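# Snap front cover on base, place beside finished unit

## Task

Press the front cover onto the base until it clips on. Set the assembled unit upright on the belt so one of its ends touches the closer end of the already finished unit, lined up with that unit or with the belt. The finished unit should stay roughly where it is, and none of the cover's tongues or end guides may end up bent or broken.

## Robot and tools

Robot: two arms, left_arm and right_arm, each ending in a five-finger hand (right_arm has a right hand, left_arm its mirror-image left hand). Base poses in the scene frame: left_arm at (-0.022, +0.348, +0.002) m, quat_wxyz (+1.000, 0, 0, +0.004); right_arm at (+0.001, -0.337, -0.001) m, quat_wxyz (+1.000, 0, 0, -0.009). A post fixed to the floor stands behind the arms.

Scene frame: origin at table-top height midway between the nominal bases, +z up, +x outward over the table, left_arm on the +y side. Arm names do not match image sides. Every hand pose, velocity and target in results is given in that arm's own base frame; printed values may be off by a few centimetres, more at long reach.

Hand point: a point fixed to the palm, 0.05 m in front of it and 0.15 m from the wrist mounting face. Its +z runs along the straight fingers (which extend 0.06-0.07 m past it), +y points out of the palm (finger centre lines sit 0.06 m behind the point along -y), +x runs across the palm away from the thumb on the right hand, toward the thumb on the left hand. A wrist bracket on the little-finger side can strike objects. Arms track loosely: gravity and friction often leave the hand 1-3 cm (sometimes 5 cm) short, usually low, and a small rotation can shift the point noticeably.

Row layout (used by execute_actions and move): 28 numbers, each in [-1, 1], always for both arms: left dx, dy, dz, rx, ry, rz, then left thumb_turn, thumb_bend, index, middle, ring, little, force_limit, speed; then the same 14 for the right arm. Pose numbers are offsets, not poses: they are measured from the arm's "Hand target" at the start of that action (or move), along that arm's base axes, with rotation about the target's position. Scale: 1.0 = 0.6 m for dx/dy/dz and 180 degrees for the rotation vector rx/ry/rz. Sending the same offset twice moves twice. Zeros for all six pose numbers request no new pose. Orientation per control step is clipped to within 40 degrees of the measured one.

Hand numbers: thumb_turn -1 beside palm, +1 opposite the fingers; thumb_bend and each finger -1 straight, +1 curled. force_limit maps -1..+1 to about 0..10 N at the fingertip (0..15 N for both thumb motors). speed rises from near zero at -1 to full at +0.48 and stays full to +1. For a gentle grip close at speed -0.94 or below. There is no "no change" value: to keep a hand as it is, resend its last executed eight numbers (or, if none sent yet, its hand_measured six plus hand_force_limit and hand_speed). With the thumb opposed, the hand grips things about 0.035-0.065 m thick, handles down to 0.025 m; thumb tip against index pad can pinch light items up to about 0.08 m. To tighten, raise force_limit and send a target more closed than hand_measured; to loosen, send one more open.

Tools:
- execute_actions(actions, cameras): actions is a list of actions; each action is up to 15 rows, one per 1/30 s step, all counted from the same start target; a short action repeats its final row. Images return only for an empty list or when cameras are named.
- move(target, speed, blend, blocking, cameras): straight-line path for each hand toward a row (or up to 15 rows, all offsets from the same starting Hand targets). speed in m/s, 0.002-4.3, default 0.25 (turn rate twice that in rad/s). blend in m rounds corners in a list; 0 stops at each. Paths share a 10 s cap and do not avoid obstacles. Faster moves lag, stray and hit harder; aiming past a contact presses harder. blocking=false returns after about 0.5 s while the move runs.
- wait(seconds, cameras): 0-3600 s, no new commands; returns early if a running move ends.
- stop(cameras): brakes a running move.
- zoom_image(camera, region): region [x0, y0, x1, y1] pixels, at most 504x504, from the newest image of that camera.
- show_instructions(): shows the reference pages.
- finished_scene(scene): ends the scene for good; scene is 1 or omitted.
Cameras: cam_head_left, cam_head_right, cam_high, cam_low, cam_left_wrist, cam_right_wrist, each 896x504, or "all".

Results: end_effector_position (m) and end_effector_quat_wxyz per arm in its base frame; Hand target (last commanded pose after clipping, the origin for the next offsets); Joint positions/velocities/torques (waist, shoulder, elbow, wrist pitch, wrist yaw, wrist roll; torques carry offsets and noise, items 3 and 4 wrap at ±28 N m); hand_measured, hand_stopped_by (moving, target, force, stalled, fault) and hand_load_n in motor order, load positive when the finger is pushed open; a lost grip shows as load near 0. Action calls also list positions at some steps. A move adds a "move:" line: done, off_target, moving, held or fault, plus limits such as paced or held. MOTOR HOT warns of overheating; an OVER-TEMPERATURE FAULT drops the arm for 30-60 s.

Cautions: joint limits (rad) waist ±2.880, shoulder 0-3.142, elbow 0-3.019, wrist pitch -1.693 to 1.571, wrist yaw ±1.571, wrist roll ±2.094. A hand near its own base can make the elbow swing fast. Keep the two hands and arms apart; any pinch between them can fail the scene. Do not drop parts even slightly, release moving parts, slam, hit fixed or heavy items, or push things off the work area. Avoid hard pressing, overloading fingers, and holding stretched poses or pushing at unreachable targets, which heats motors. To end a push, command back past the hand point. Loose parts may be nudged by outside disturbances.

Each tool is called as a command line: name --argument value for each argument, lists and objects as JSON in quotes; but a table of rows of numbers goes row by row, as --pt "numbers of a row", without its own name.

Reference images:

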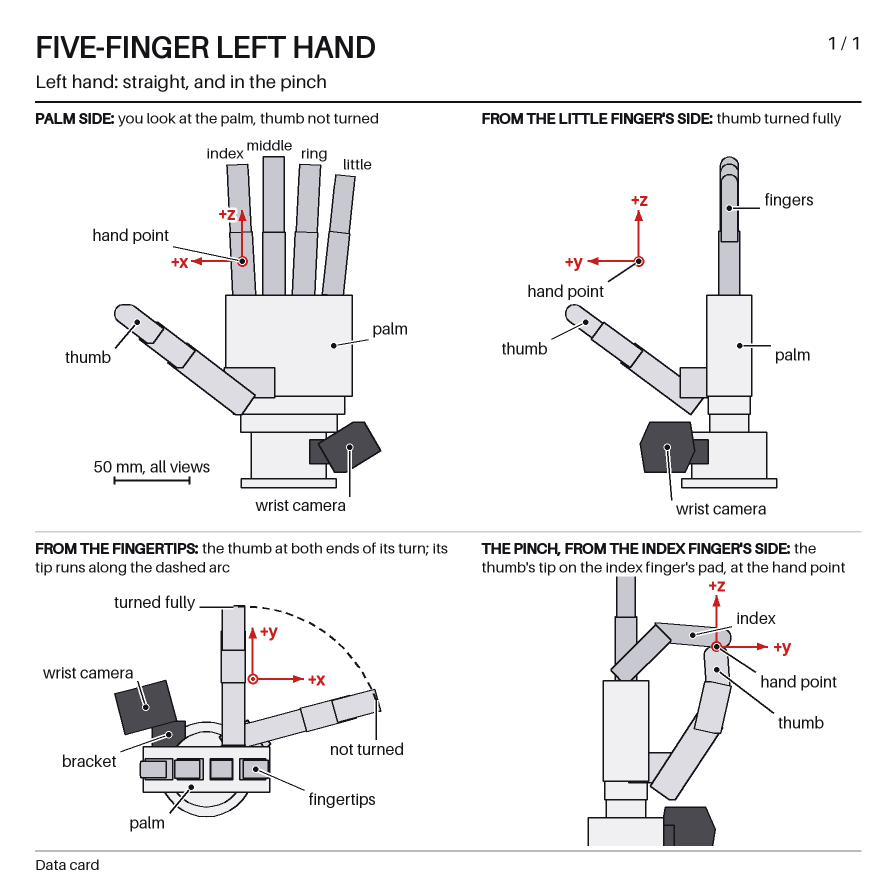

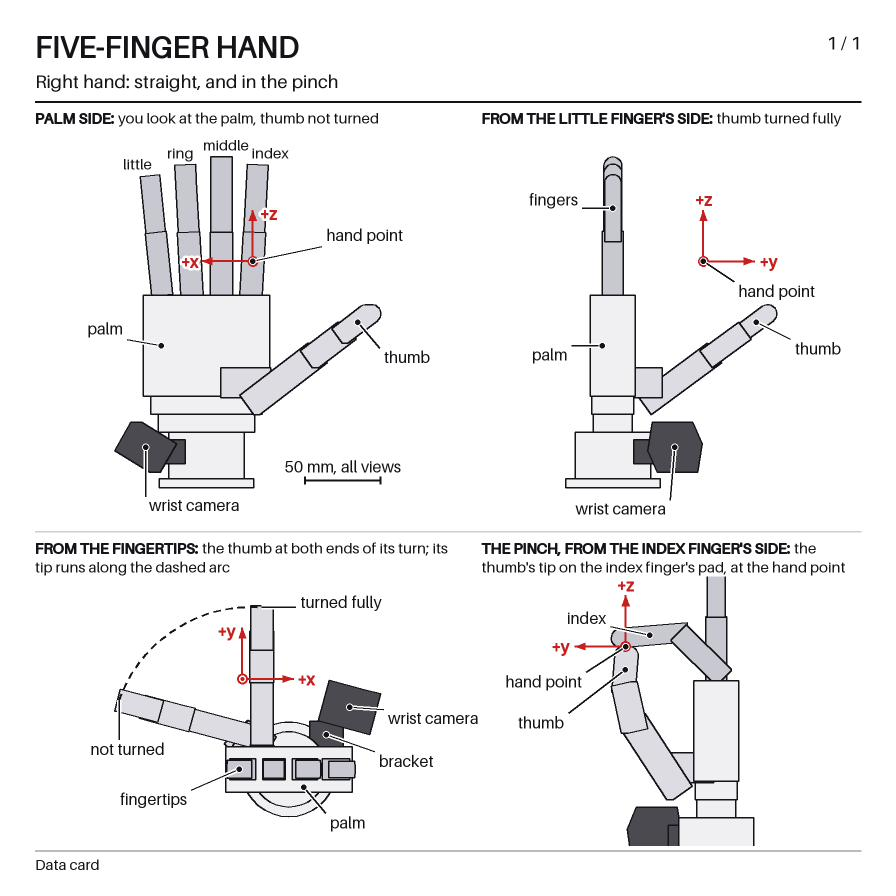

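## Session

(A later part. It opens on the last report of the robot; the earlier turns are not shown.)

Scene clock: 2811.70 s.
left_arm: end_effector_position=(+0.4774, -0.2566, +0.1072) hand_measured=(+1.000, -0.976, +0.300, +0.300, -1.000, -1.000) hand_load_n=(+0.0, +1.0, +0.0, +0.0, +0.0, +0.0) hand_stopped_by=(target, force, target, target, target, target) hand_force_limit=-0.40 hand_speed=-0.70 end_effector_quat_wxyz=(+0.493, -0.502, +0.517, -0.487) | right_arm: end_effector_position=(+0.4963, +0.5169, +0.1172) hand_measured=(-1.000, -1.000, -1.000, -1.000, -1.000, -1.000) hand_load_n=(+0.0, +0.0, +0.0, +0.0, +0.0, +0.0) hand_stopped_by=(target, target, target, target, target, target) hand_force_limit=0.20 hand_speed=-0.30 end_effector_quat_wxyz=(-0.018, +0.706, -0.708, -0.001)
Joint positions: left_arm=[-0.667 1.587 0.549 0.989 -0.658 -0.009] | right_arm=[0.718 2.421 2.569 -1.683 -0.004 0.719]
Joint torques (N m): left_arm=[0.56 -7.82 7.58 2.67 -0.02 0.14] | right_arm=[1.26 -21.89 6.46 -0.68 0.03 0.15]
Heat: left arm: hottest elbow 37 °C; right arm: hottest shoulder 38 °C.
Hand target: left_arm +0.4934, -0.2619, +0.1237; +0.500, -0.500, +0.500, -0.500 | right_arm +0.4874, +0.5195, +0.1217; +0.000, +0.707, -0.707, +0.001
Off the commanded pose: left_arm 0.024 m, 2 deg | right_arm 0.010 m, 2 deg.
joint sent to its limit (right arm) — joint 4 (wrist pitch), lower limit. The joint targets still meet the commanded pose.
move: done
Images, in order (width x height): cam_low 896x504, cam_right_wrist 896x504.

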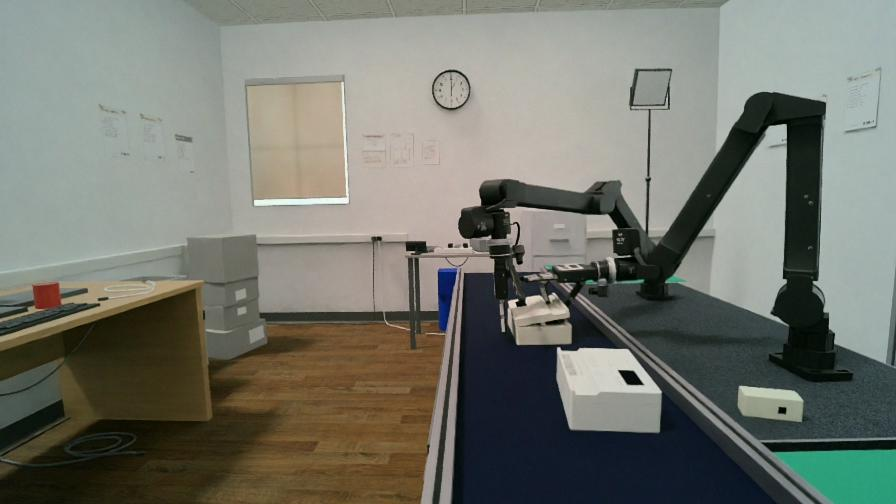

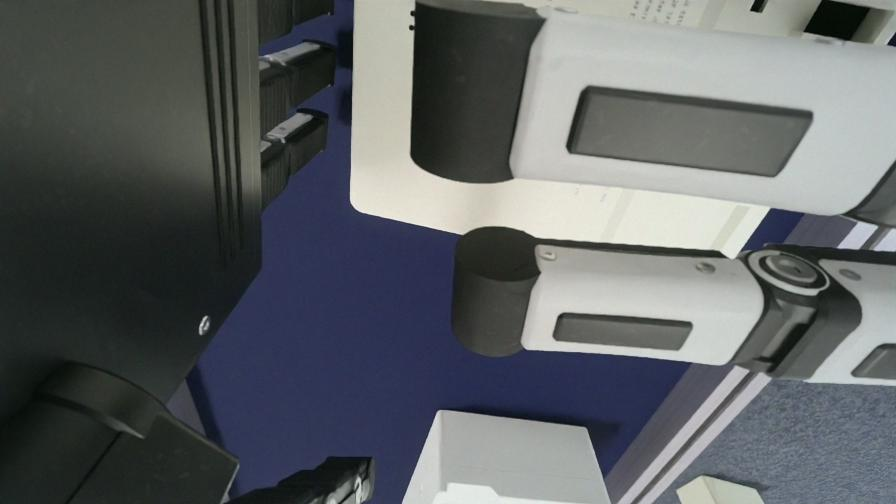

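move --pt "0 0 0 0 0 0 1 -0.8 0.3 0.3 -1 -1 -0.4 -0.7 0 0 0.05 0 0 0 -1 -1 -1 -1 -1 -1 0.2 -0.3" --pt "0 0 0 0 0 0 1 -0.8 0.3 0.3 -1 -1 -0.4 -0.7 -0.018 0.015 0.05 0 0 0 -1 -1 -1 -1 -1 -1 0.2 -0.3" --speed 0.03 --cameras '["cam_right_wrist","cam_low"]'

zoom_image --camera "cam_low" --region '[490, 285, 580, 340]'

Scene clock: 2818.43 s.
left_arm: end_effector_position=(+0.4774, -0.2566, +0.1072) hand_measured=(+1.000, -0.976, +0.300, +0.300, -1.000, -1.000) hand_load_n=(+0.0, +1.0, +0.0, +0.0, +0.0, +0.0) hand_stopped_by=(target, force, target, target, target, target) hand_force_limit=-0.40 hand_speed=-0.70 end_effector_quat_wxyz=(+0.493, -0.502, +0.517, -0.487) | right_arm: end_effector_position=(+0.4861, +0.5254, +0.1469) hand_measured=(-1.000, -1.000, -1.000, -1.000, -1.000, -1.000) hand_load_n=(+0.0, +0.0, +0.0, +0.0, +0.0, +0.0) hand_stopped_by=(target, target, target, target, target, target) hand_force_limit=0.20 hand_speed=-0.30 end_effector_quat_wxyz=(-0.037, +0.704, -0.709, +0.000)
Joint positions: left_arm=[-0.667 1.587 0.549 0.989 -0.658 -0.009] | right_arm=[0.735 2.372 2.559 -1.683 -0.004 0.742]
Joint torques (N m): left_arm=[0.62 -8.41 7.6 2.81 0.03 0.1] | right_arm=[1.14 -21.48 6.46 -0.59 -0.11 0.16]
Heat: left arm: hottest elbow 37 °C; right arm: hottest shoulder 39 °C.
Hand target: left_arm +0.4934, -0.2619, +0.1237; +0.500, -0.500, +0.500, -0.500 | right_arm +0.4767, +0.5285, +0.1520; +0.000, +0.707, -0.707, +0.001
Off the commanded pose: left_arm 0.024 m, 2 deg | right_arm 0.011 m, 4 deg.
joint sent to its limit (right arm) — joint 4 (wrist pitch), lower limit. The joint targets are off in orientation, not in position.
move: off_target (right_arm)
Images, in order (width x height): cam_low 896x504, cam_right_wrist 896x504.

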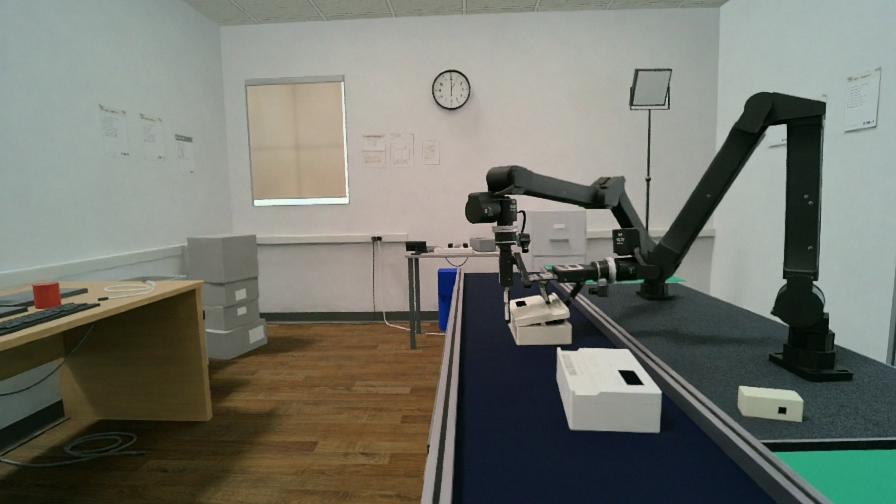

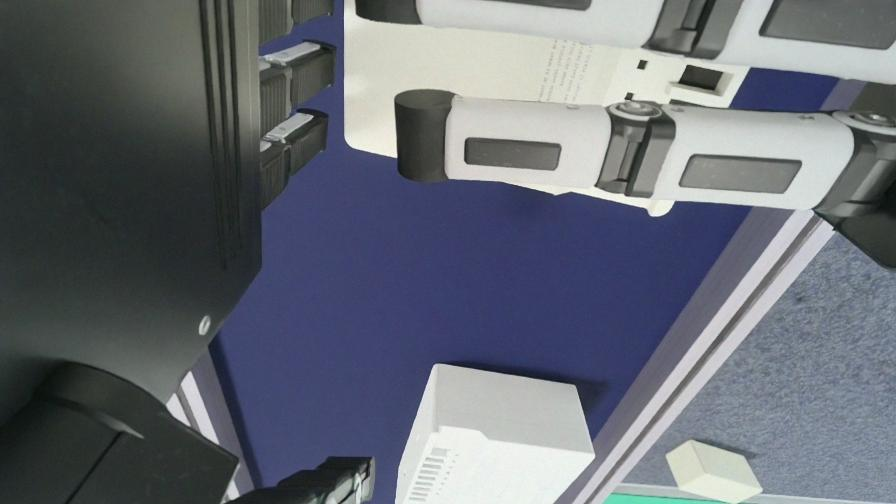

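Scaled by 5.600 from the camera's image (finer frame: 1280x720).

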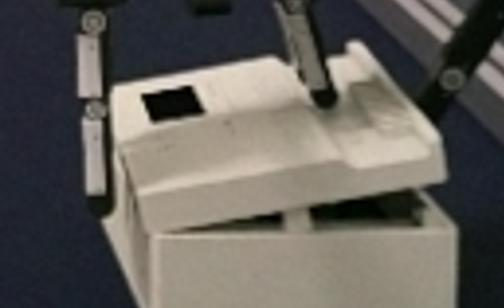

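move --target '[0,0,0,0,0,0,1,-0.8,0.3,0.3,-1,-1,-0.4,-0.7,-0.013,0,-0.004,0,0,0,-1,-1,-1,-1,-1,-1,0.2,-0.3]' --speed 0.03 --cameras '["cam_low"]'

zoom_image --camera "cam_low" --region '[490, 285, 580, 340]'

Scene clock: 2822.33 s.
left_arm: end_effector_position=(+0.4774, -0.2566, +0.1070) hand_measured=(+1.000, -0.976, +0.300, +0.300, -1.000, -1.000) hand_load_n=(+0.0, +1.0, +0.0, +0.0, +0.0, +0.0) hand_stopped_by=(target, force, target, target, target, target) hand_force_limit=-0.40 hand_speed=-0.70 end_effector_quat_wxyz=(+0.493, -0.502, +0.517, -0.487) | right_arm: end_effector_position=(+0.4814, +0.5233, +0.1455) hand_measured=(-1.000, -1.000, -1.000, -1.000, -1.000, -1.000) hand_load_n=(+0.0, +0.0, +0.0, +0.0, +0.0, +0.0) hand_stopped_by=(target, target, target, target, target, target) hand_force_limit=0.20 hand_speed=-0.30 end_effector_quat_wxyz=(-0.031, +0.704, -0.709, +0.000)
Joint positions: left_arm=[-0.667 1.587 0.549 0.989 -0.658 -0.009] | right_arm=[0.738 2.362 2.536 -1.683 -0.002 0.745]
Joint torques (N m): left_arm=[0.44 -8 7.61 2.84 -0.01 0.1] | right_arm=[1.79 -21.54 6.24 -0.61 -0.1 0.2]
Heat: left arm: hottest elbow 37 °C; right arm: hottest shoulder 39 °C.
Hand target: left_arm +0.4934, -0.2619, +0.1236; +0.500, -0.500, +0.500, -0.500 | right_arm +0.4688, +0.5286, +0.1495; +0.000, +0.707, -0.707, +0.001
Off the commanded pose: left_arm 0.024 m, 3 deg | right_arm 0.014 m, 4 deg.
joint sent to its limit (right arm) — joint 4 (wrist pitch), lower limit. The joint targets are off in orientation, not in position.
move: off_target (right_arm)

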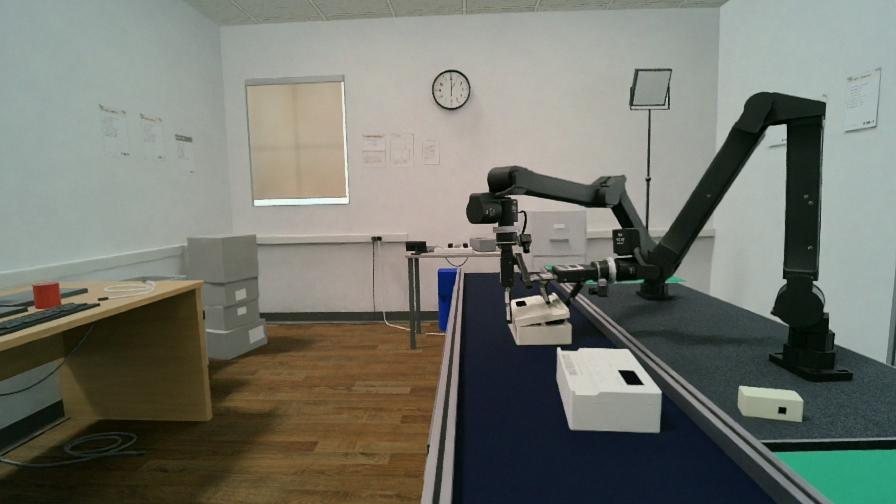

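Scaled by 5.600 from the camera's image (finer frame: 1280x720).

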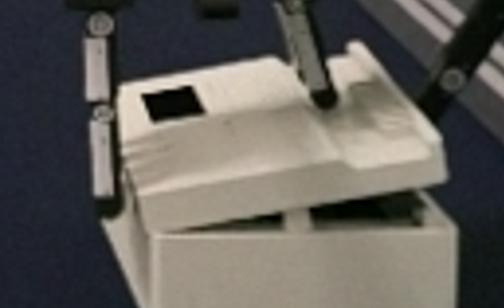

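move --target '[0,0,0,0,0,0,1,-0.8,0.3,0.3,-1,-1,-0.4,-0.7,-0.01,0,-0.002,0,0,0,-1,-1,-1,-1,-1,-1,0.2,-0.3]' --speed 0.03 --cameras '["cam_low","cam_right_wrist"]'

zoom_image --camera "cam_low" --region '[490, 285, 580, 340]'

Scene clock: 2826.33 s.
left_arm: end_effector_position=(+0.4773, -0.2570, +0.1068) hand_measured=(+1.000, -0.976, +0.300, +0.300, -1.000, -1.000) hand_load_n=(+0.0, +1.5, +0.0, +0.0, +0.0, +0.0) hand_stopped_by=(target, force, target, target, target, target) hand_force_limit=-0.40 hand_speed=-0.70 end_effector_quat_wxyz=(+0.493, -0.502, +0.518, -0.487) | right_arm: end_effector_position=(+0.4795, +0.5205, +0.1450) hand_measured=(-1.000, -1.000, -1.000, -1.000, -1.000, -1.000) hand_load_n=(+0.0, +0.0, +0.0, +0.0, +0.0, +0.0) hand_stopped_by=(target, target, target, target, target, target) hand_force_limit=0.20 hand_speed=-0.30 end_effector_quat_wxyz=(-0.027, +0.705, -0.709, +0.004)
Joint positions: left_arm=[-0.667 1.588 0.549 0.989 -0.656 -0.009] | right_arm=[0.739 2.353 2.52 -1.683 0.006 0.745]
Joint torques (N m): left_arm=[0.79 -8.06 7.72 2.8 -0.07 0.13] | right_arm=[2.2 -21.48 5.9 -0.62 -0.39 0.24]
Heat: left arm: hottest elbow 37 °C; right arm: hottest shoulder 39 °C.
Hand target: left_arm +0.4934, -0.2619, +0.1237; +0.500, -0.500, +0.500, -0.500 | right_arm +0.4629, +0.5285, +0.1483; +0.000, +0.707, -0.707, +0.001
Off the commanded pose: left_arm 0.024 m, 3 deg | right_arm 0.019 m, 3 deg.
joint sent to its limit (right arm) — joint 4 (wrist pitch), lower limit. The joint targets still meet the commanded pose.
move: off_target (right_arm)

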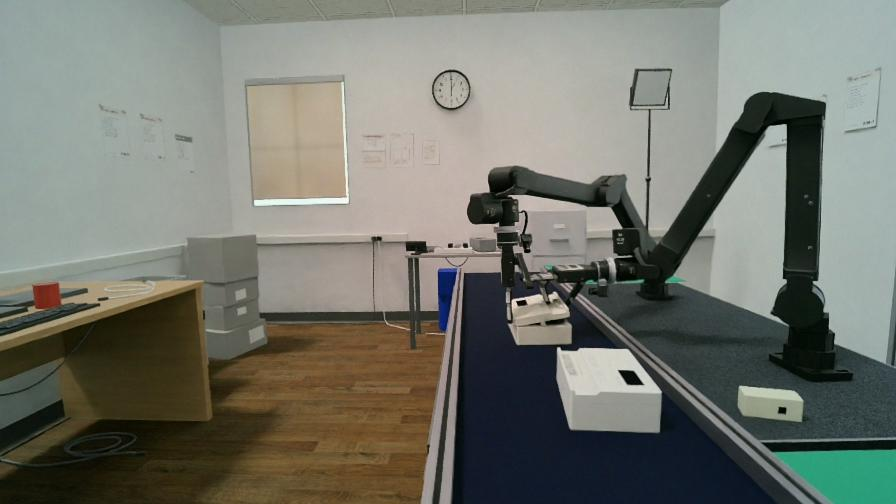

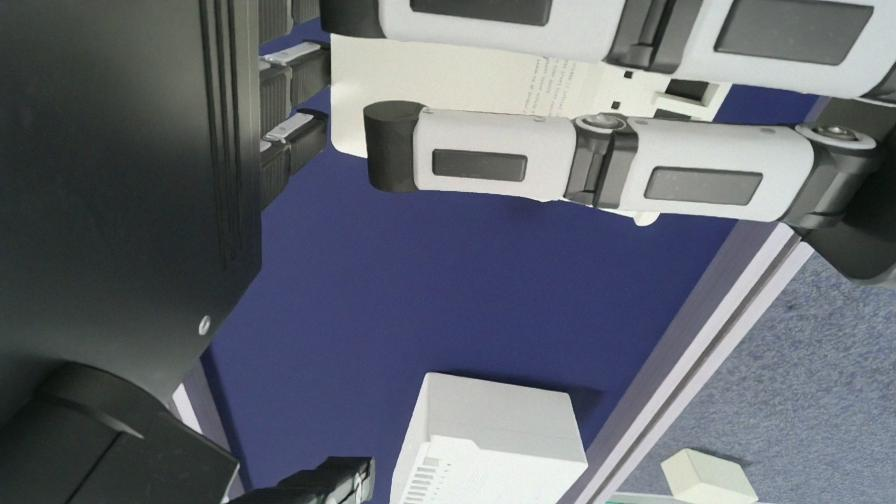

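Scaled by 5.600 from the camera's image (finer frame: 1280x720).

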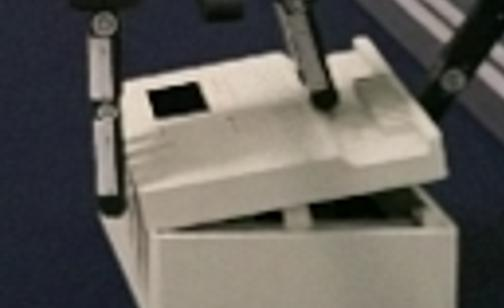

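zoom_image --camera "cam_low" --region '[505, 305, 545, 335]'

zoom_image --camera "cam_low" --region '[540, 295, 580, 335]'

Scaled by 12.600 from the camera's image (finer frame: 1280x720).

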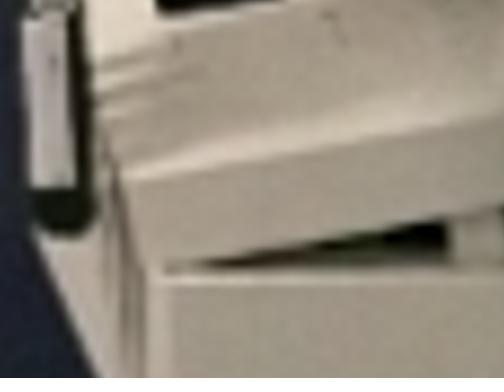

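Scaled by 12.600 from the camera's image (finer frame: 1280x720).

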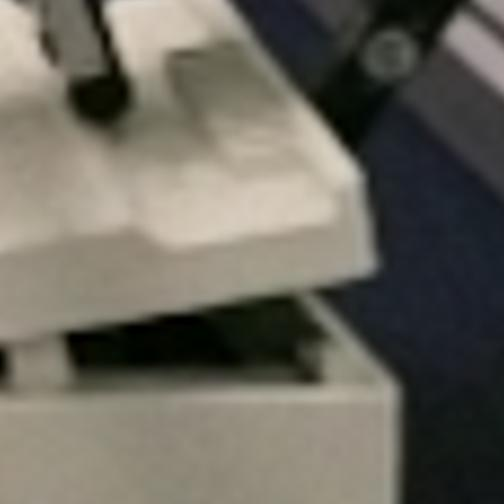

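wait --seconds 0.1 --cameras '["cam_left_wrist", "cam_head_right"]'

zoom_image --camera "cam_left_wrist" --region '[0, 100, 300, 504]'

Scene clock: 2836.23 s.
left_arm: end_effector_position=(+0.4773, -0.2570, +0.1068) hand_measured=(+1.000, -0.976, +0.300, +0.300, -1.000, -1.000) hand_load_n=(+0.0, +1.5, +0.0, +0.0, +0.0, +0.0) hand_stopped_by=(target, force, target, target, target, target) hand_force_limit=-0.40 hand_speed=-0.70 end_effector_quat_wxyz=(+0.493, -0.502, +0.518, -0.487) | right_arm: end_effector_position=(+0.4795, +0.5205, +0.1450) hand_measured=(-1.000, -1.000, -1.000, -1.000, -1.000, -1.000) hand_load_n=(+0.0, +0.0, +0.0, +0.0, +0.0, +0.0) hand_stopped_by=(target, target, target, target, target, target) hand_force_limit=0.20 hand_speed=-0.30 end_effector_quat_wxyz=(-0.027, +0.705, -0.709, +0.004)
Joint positions: left_arm=[-0.667 1.588 0.549 0.989 -0.656 -0.009] | right_arm=[0.739 2.353 2.52 -1.683 0.006 0.745]
Joint torques (N m): left_arm=[0.73 -8.06 7.65 2.66 -0.1 0.13] | right_arm=[2.14 -21.48 5.96 -0.62 -0.39 0.24]
Heat: left arm: hottest elbow 37 °C; right arm: hottest shoulder 38 °C.
Hand target: left_arm +0.4934, -0.2619, +0.1237; +0.500, -0.500, +0.500, -0.500 | right_arm +0.4629, +0.5285, +0.1483; +0.000, +0.707, -0.707, +0.001
Off the commanded pose: left_arm 0.024 m, 3 deg | right_arm 0.019 m, 3 deg.
wait: 0.10 s; at rest from the start
Images, in order (width x height): cam_head_right 896x504, cam_left_wrist 896x504.

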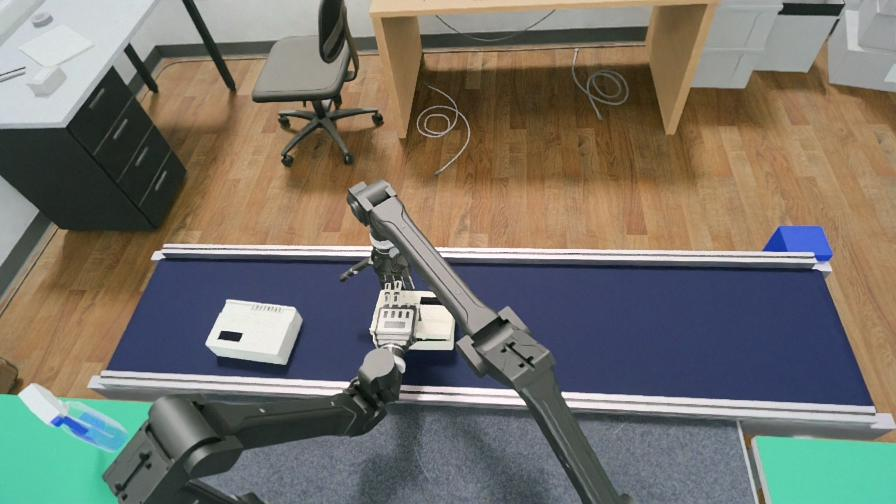

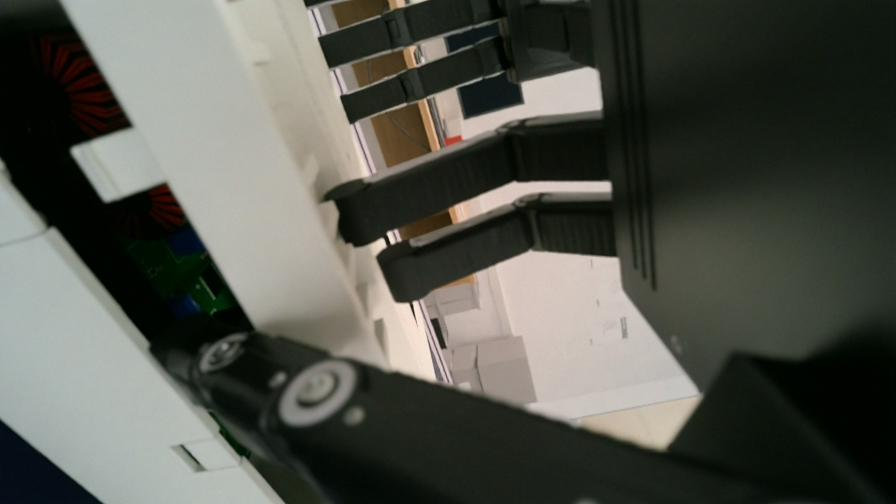

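Scaled by 1.248 from the camera's image (finer frame: 1280x720).

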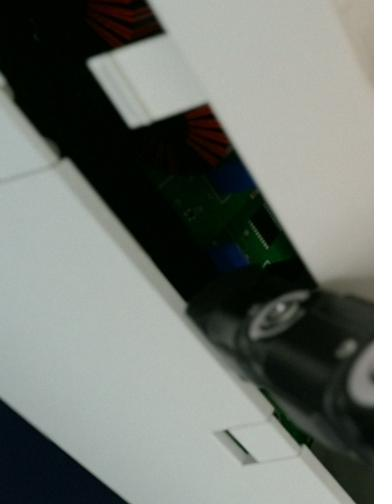

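move --pt "0 0 0 0 0 0 1 -0.8 0.3 0.3 -1 -1 -0.4 -0.7 0.025 0 0.0 0 0 0 -1 -1 -1 -1 -1 -1 0.2 -0.3" --pt "0 0 0 0 0 0 1 -0.8 0.3 0.3 -1 -1 -0.4 -0.7 0.03 0 0.065 0 0 0 -1 -1 -1 -1 -1 -1 0.2 -0.3" --pt "0 0 0 0 0 0 1 -0.8 0.3 0.3 -1 -1 -0.4 -0.7 -0.03 -0.01 0.065 0 0 0 -1 -1 -1 -1 -1 -1 0.2 -0.3" --speed 0.06 --cameras '["cam_right_wrist","cam_low"]'

zoom_image --camera "cam_low" --region '[490, 265, 590, 345]'

Scene clock: 2845.33 s.
left_arm: end_effector_position=(+0.4769, -0.2581, +0.1063) hand_measured=(+1.000, -0.976, +0.300, +0.300, -1.000, -1.000) hand_load_n=(+0.0, +0.0, +0.0, +0.0, -1.0, +0.0) hand_stopped_by=(target, force, target, target, target, target) hand_force_limit=-0.40 hand_speed=-0.70 end_effector_quat_wxyz=(+0.492, -0.501, +0.519, -0.488) | right_arm: end_effector_position=(+0.4597, +0.5175, +0.1852) hand_measured=(-1.000, -1.000, -1.000, -1.000, -1.000, -1.000) hand_load_n=(+0.0, +0.0, +0.0, +0.0, +0.0, +0.0) hand_stopped_by=(target, target, target, target, target, target) hand_force_limit=0.20 hand_speed=-0.30 end_effector_quat_wxyz=(-0.042, +0.704, -0.709, +0.002)
Joint positions: left_arm=[-0.667 1.588 0.549 0.989 -0.652 -0.009] | right_arm=[0.753 2.258 2.453 -1.682 0.002 0.76]
Joint torques (N m): left_arm=[0.38 -8 7.6 2.82 -0.22 0.12] | right_arm=[1.9 -20.72 5.89 -0.57 -0.37 0.22]
Heat: left arm: hottest elbow 37 °C; right arm: hottest shoulder 38 °C.
Hand target: left_arm +0.4934, -0.2618, +0.1236; +0.500, -0.500, +0.500, -0.500 | right_arm +0.4448, +0.5226, +0.1874; +0.000, +0.707, -0.707, +0.001
Off the commanded pose: left_arm 0.024 m, 3 deg | right_arm 0.016 m, 5 deg.
joint sent to its limit (right arm) — joint 4 (wrist pitch), lower limit. The joint targets are off in orientation, not in position.
move: off_target (right_arm)
Images, in order (width x height): cam_low 896x504, cam_right_wrist 896x504.

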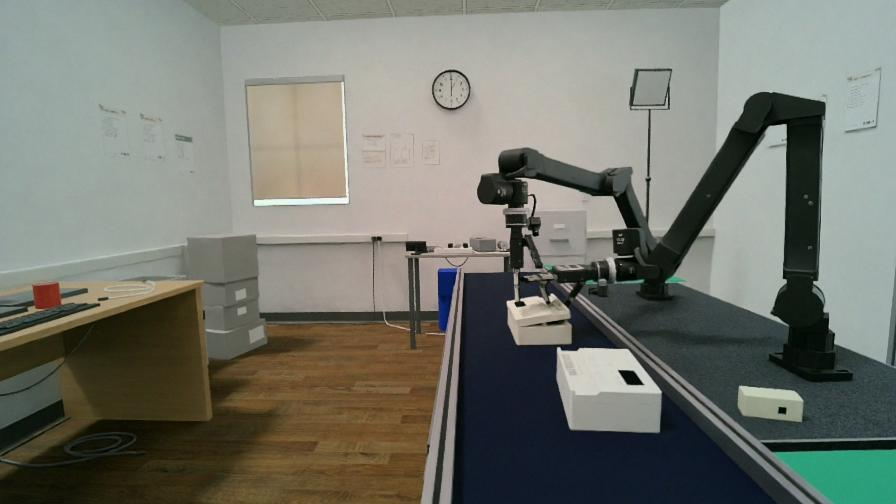

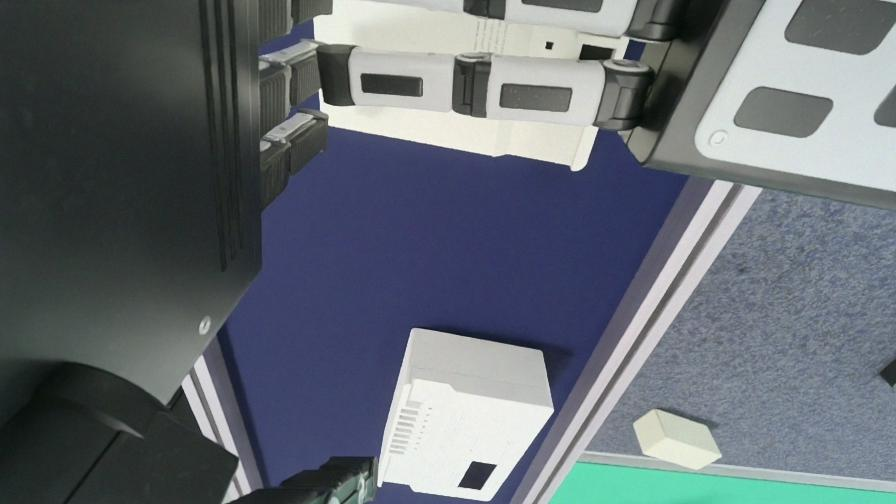

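Scaled by 5.040 from the camera's image (finer frame: 1280x720).

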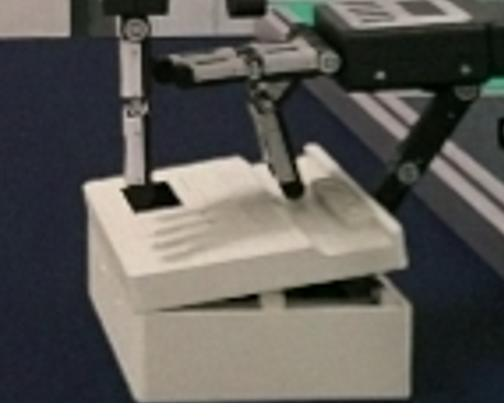

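move --target '[0,0,0,0,0,0,1,-0.8,0.3,0.3,-1,-1,-0.4,-0.7,0,0,-0.035,0,0,0,-1,-1,-1,-1,-1,-1,0.2,-0.3]' --speed 0.03 --cameras '["cam_right_wrist","cam_low"]'

zoom_image --camera "cam_low" --region '[490, 265, 590, 345]'

Scene clock: 2849.50 s.
left_arm: end_effector_position=(+0.4767, -0.2587, +0.1063) hand_measured=(+1.000, -0.976, +0.300, +0.300, -1.000, -1.000) hand_load_n=(+0.0, +0.0, +0.0, +0.0, -1.0, +0.0) hand_stopped_by=(target, force, target, target, target, target) hand_force_limit=-0.40 hand_speed=-0.70 end_effector_quat_wxyz=(+0.491, -0.500, +0.519, -0.489) | right_arm: end_effector_position=(+0.4597, +0.5169, +0.1842) hand_measured=(-1.000, -1.000, -1.000, -1.000, -1.000, -1.000) hand_load_n=(+0.0, +0.0, +0.0, +0.0, +0.0, +0.0) hand_stopped_by=(target, target, target, target, target, target) hand_force_limit=0.20 hand_speed=-0.30 end_effector_quat_wxyz=(-0.041, +0.704, -0.709, +0.003)
Joint positions: left_arm=[-0.668 1.588 0.549 0.989 -0.651 -0.009] | right_arm=[0.753 2.258 2.451 -1.682 0.004 0.76]
Joint torques (N m): left_arm=[0.44 -8.29 7.58 2.84 -0.26 0.11] | right_arm=[1.96 -18.78 5.6 -0.58 -0.3 0.19]
Heat: left arm: hottest elbow 37 °C; right arm: hottest shoulder 39 °C.
Hand target: left_arm +0.4934, -0.2619, +0.1236; +0.500, -0.500, +0.501, -0.500 | right_arm +0.4448, +0.5226, +0.1664; +0.000, +0.707, -0.707, +0.001
Off the commanded pose: left_arm 0.024 m, 3 deg | right_arm 0.024 m, 5 deg.
joint sent to its limit (right arm) — joint 4 (wrist pitch), lower limit. The joint targets still meet the commanded pose.
move: off_target (right_arm)
Images, in order (width x height): cam_low 896x504, cam_right_wrist 896x504.

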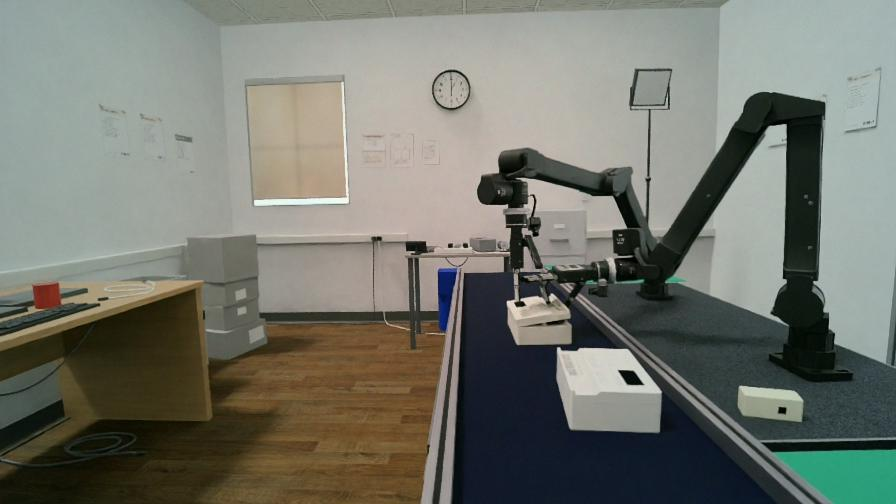

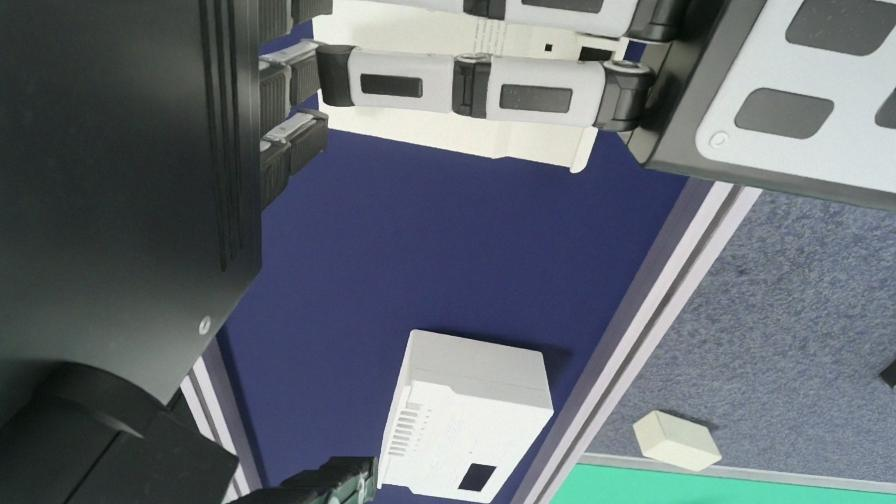

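Scaled by 5.040 from the camera's image (finer frame: 1280x720).

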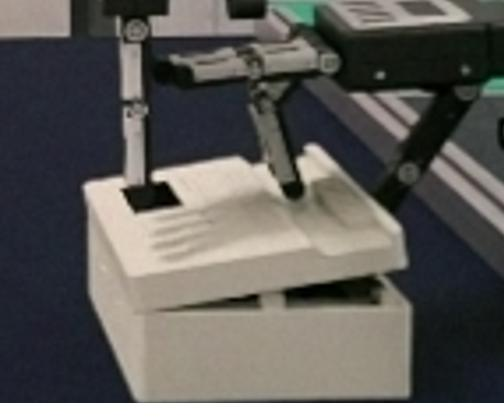

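move --pt "0 0 0 0 0 0 1 -0.8 0.3 0.3 -1 -1 -0.4 -0.7 0 0 0.035 0 0 0 -1 -1 -1 -1 -1 -1 0.2 -0.3" --pt "0 0 0 0 0 0 1 -0.8 0.3 0.3 -1 -1 -0.4 -0.7 0.05 0 0.035 0 0 0 -1 -1 -1 -1 -1 -1 0.2 -0.3" --speed 0.04 --cameras '["cam_right_wrist","cam_low","cam_left_wrist"]'

zoom_image --camera "cam_low" --region '[490, 265, 590, 345]'

Scene clock: 2857.97 s.
left_arm: end_effector_position=(+0.4770, -0.2579, +0.1064) hand_measured=(+1.000, -0.976, +0.300, +0.300, -1.000, -1.000) hand_load_n=(+0.0, +0.5, +0.0, +0.0, +0.0, +0.0) hand_stopped_by=(target, force, target, target, target, target) hand_force_limit=-0.40 hand_speed=-0.70 end_effector_quat_wxyz=(+0.492, -0.501, +0.519, -0.488) | right_arm: end_effector_position=(+0.4646, +0.5223, +0.1870) hand_measured=(-1.000, -1.000, -1.000, -1.000, -1.000, -1.000) hand_load_n=(+0.0, +0.0, +0.0, +0.0, +0.0, +0.0) hand_stopped_by=(target, target, target, target, target, target) hand_force_limit=0.20 hand_speed=-0.30 end_effector_quat_wxyz=(-0.050, +0.703, -0.709, -0.002)
Joint positions: left_arm=[-0.667 1.588 0.549 0.989 -0.653 -0.009] | right_arm=[0.751 2.273 2.484 -1.682 -0.007 0.76]
Joint torques (N m): left_arm=[0.67 -7.94 7.58 2.66 -0.19 0.11] | right_arm=[-0.67 -18.26 10.52 -0.55 -0.22 0.01]
Heat: left arm: hottest elbow 37 °C; right arm: hottest shoulder 39 °C.
Hand target: left_arm +0.4935, -0.2618, +0.1236; +0.500, -0.500, +0.500, -0.500 | right_arm +0.4749, +0.5226, +0.1875; +0.000, +0.707, -0.707, +0.001
Off the commanded pose: left_arm 0.024 m, 3 deg | right_arm 0.010 m, 6 deg.
joint sent to its limit (right arm) — joint 4 (wrist pitch), lower limit. The joint targets are off in orientation, not in position.
move: off_target (right_arm)
Images, in order (width x height): cam_low 896x504, cam_left_wrist 896x504, cam_right_wrist 896x504.

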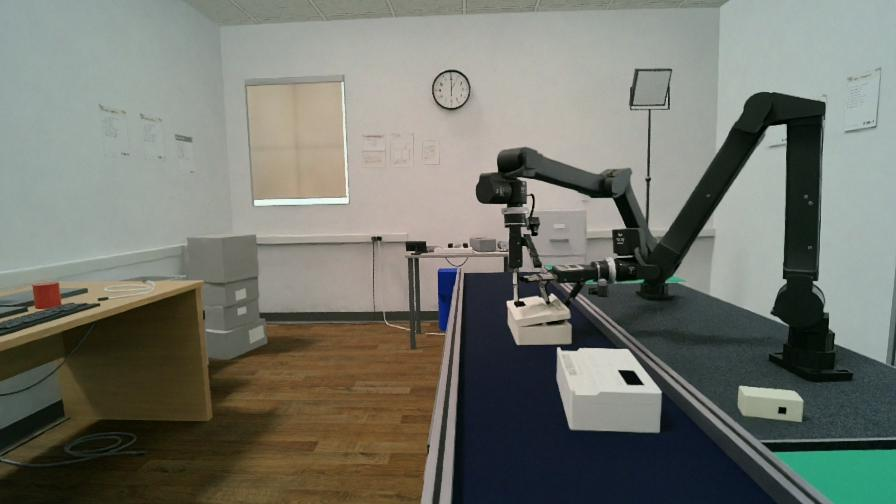

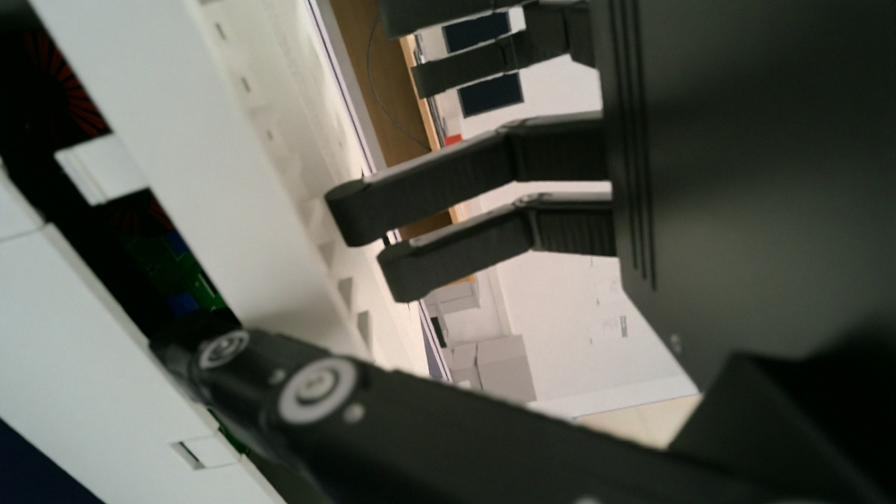

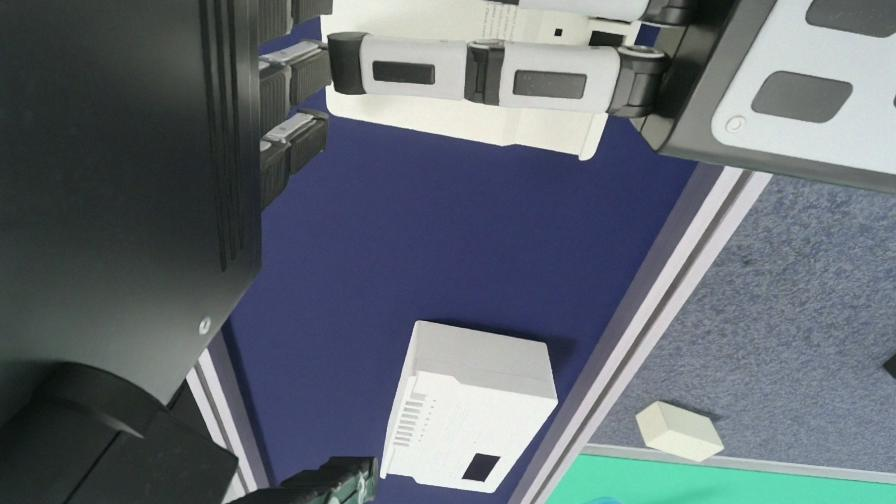

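Scaled by 5.040 from the camera's image (finer frame: 1280x720).

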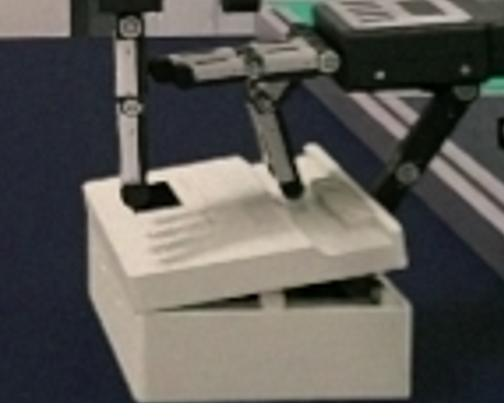

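move --pt "0 0 0 0 0 0 1 -0.8 0.3 0.3 -1 -1 -0.4 -0.7 0.035 0 0 0 0 0 -1 -1 -1 -1 -1 -1 0.2 -0.3" --pt "0 0 0 0 0 0 1 -0.8 0.3 0.3 -1 -1 -0.4 -0.7 0.035 0 -0.02 0 0 0 -1 -1 -1 -1 -1 -1 0.2 -0.3" --speed 0.04 --cameras '["cam_right_wrist","cam_low","cam_left_wrist"]'

zoom_image --camera "cam_low" --region '[490, 265, 590, 345]'

Scene clock: 2866.77 s.
left_arm: end_effector_position=(+0.4770, -0.2579, +0.1064) hand_measured=(+1.000, -0.976, +0.300, +0.300, -1.000, -1.000) hand_load_n=(+0.0, +0.5, +0.0, +0.0, +0.0, +0.0) hand_stopped_by=(target, force, target, target, target, target) hand_force_limit=-0.40 hand_speed=-0.70 end_effector_quat_wxyz=(+0.492, -0.501, +0.519, -0.488) | right_arm: end_effector_position=(+0.4862, +0.5242, +0.1777) hand_measured=(-1.000, -1.000, -1.000, -1.000, -1.000, -1.000) hand_load_n=(+0.0, -0.5, +0.0, +0.0, +0.0, +0.0) hand_stopped_by=(target, target, target, target, target, target) hand_force_limit=0.20 hand_speed=-0.30 end_effector_quat_wxyz=(-0.059, +0.698, -0.714, -0.003)
Joint positions: left_arm=[-0.667 1.588 0.549 0.989 -0.653 -0.009] | right_arm=[0.732 2.327 2.557 -1.682 -0.01 0.755]
Joint torques (N m): left_arm=[0.5 -8.12 7.64 2.71 -0.21 0.11] | right_arm=[-0.73 -18.61 10.28 -0.53 -0.14 -0.07]
Heat: left arm: hottest elbow 37 °C; right arm: hottest shoulder 39 °C.
Hand target: left_arm +0.4935, -0.2618, +0.1236; +0.500, -0.500, +0.500, -0.500 | right_arm +0.4960, +0.5224, +0.1754; +0.000, +0.707, -0.707, +0.001
Off the commanded pose: left_arm 0.024 m, 3 deg | right_arm 0.010 m, 7 deg.
joint sent to its limit (right arm) — joint 4 (wrist pitch), lower limit. The joint targets are off in orientation, not in position.
move: off_target (right_arm)
Images, in order (width x height): cam_low 896x504, cam_left_wrist 896x504, cam_right_wrist 896x504.

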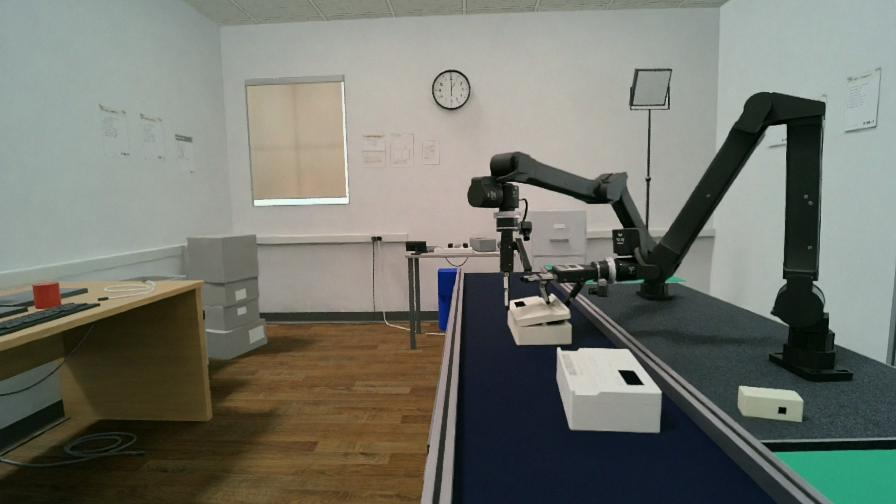

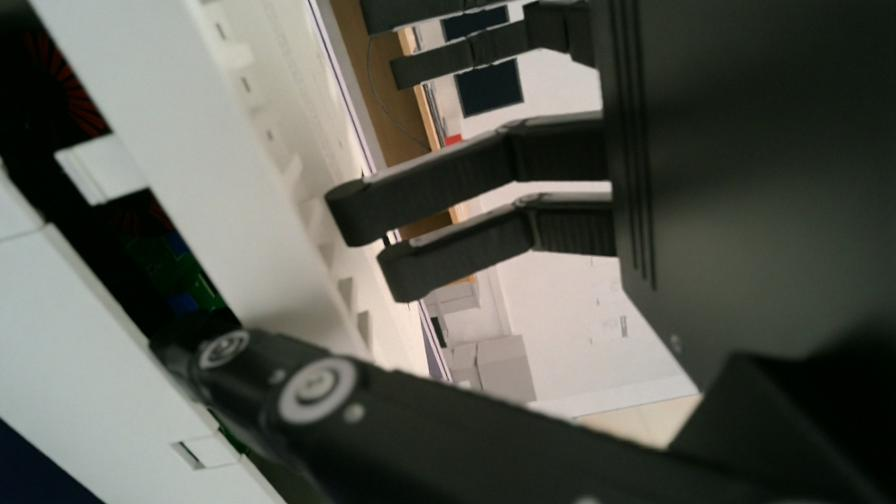

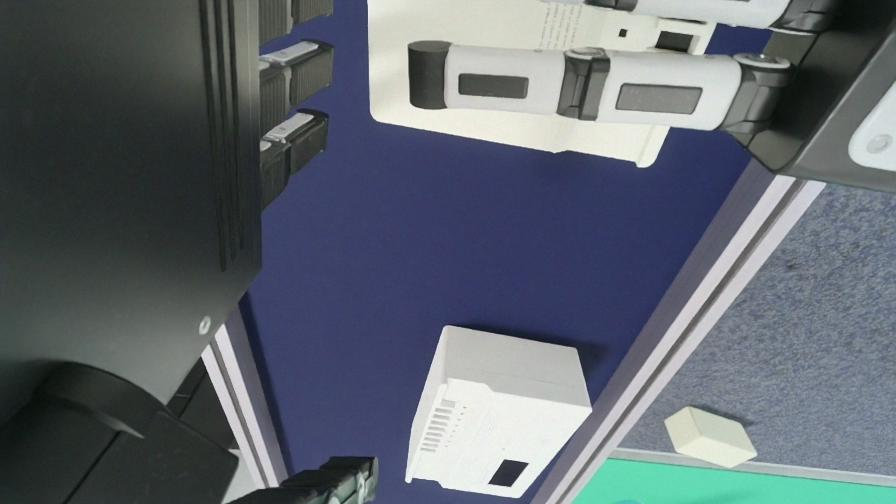

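Scaled by 5.040 from the camera's image (finer frame: 1280x720).

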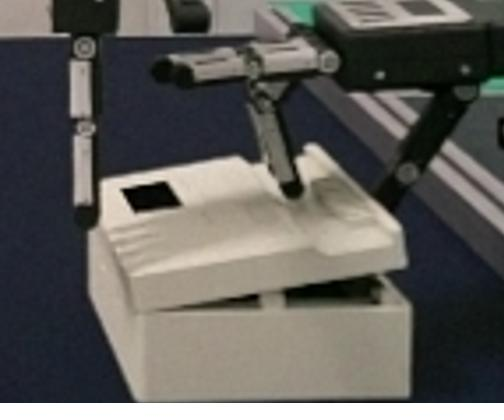

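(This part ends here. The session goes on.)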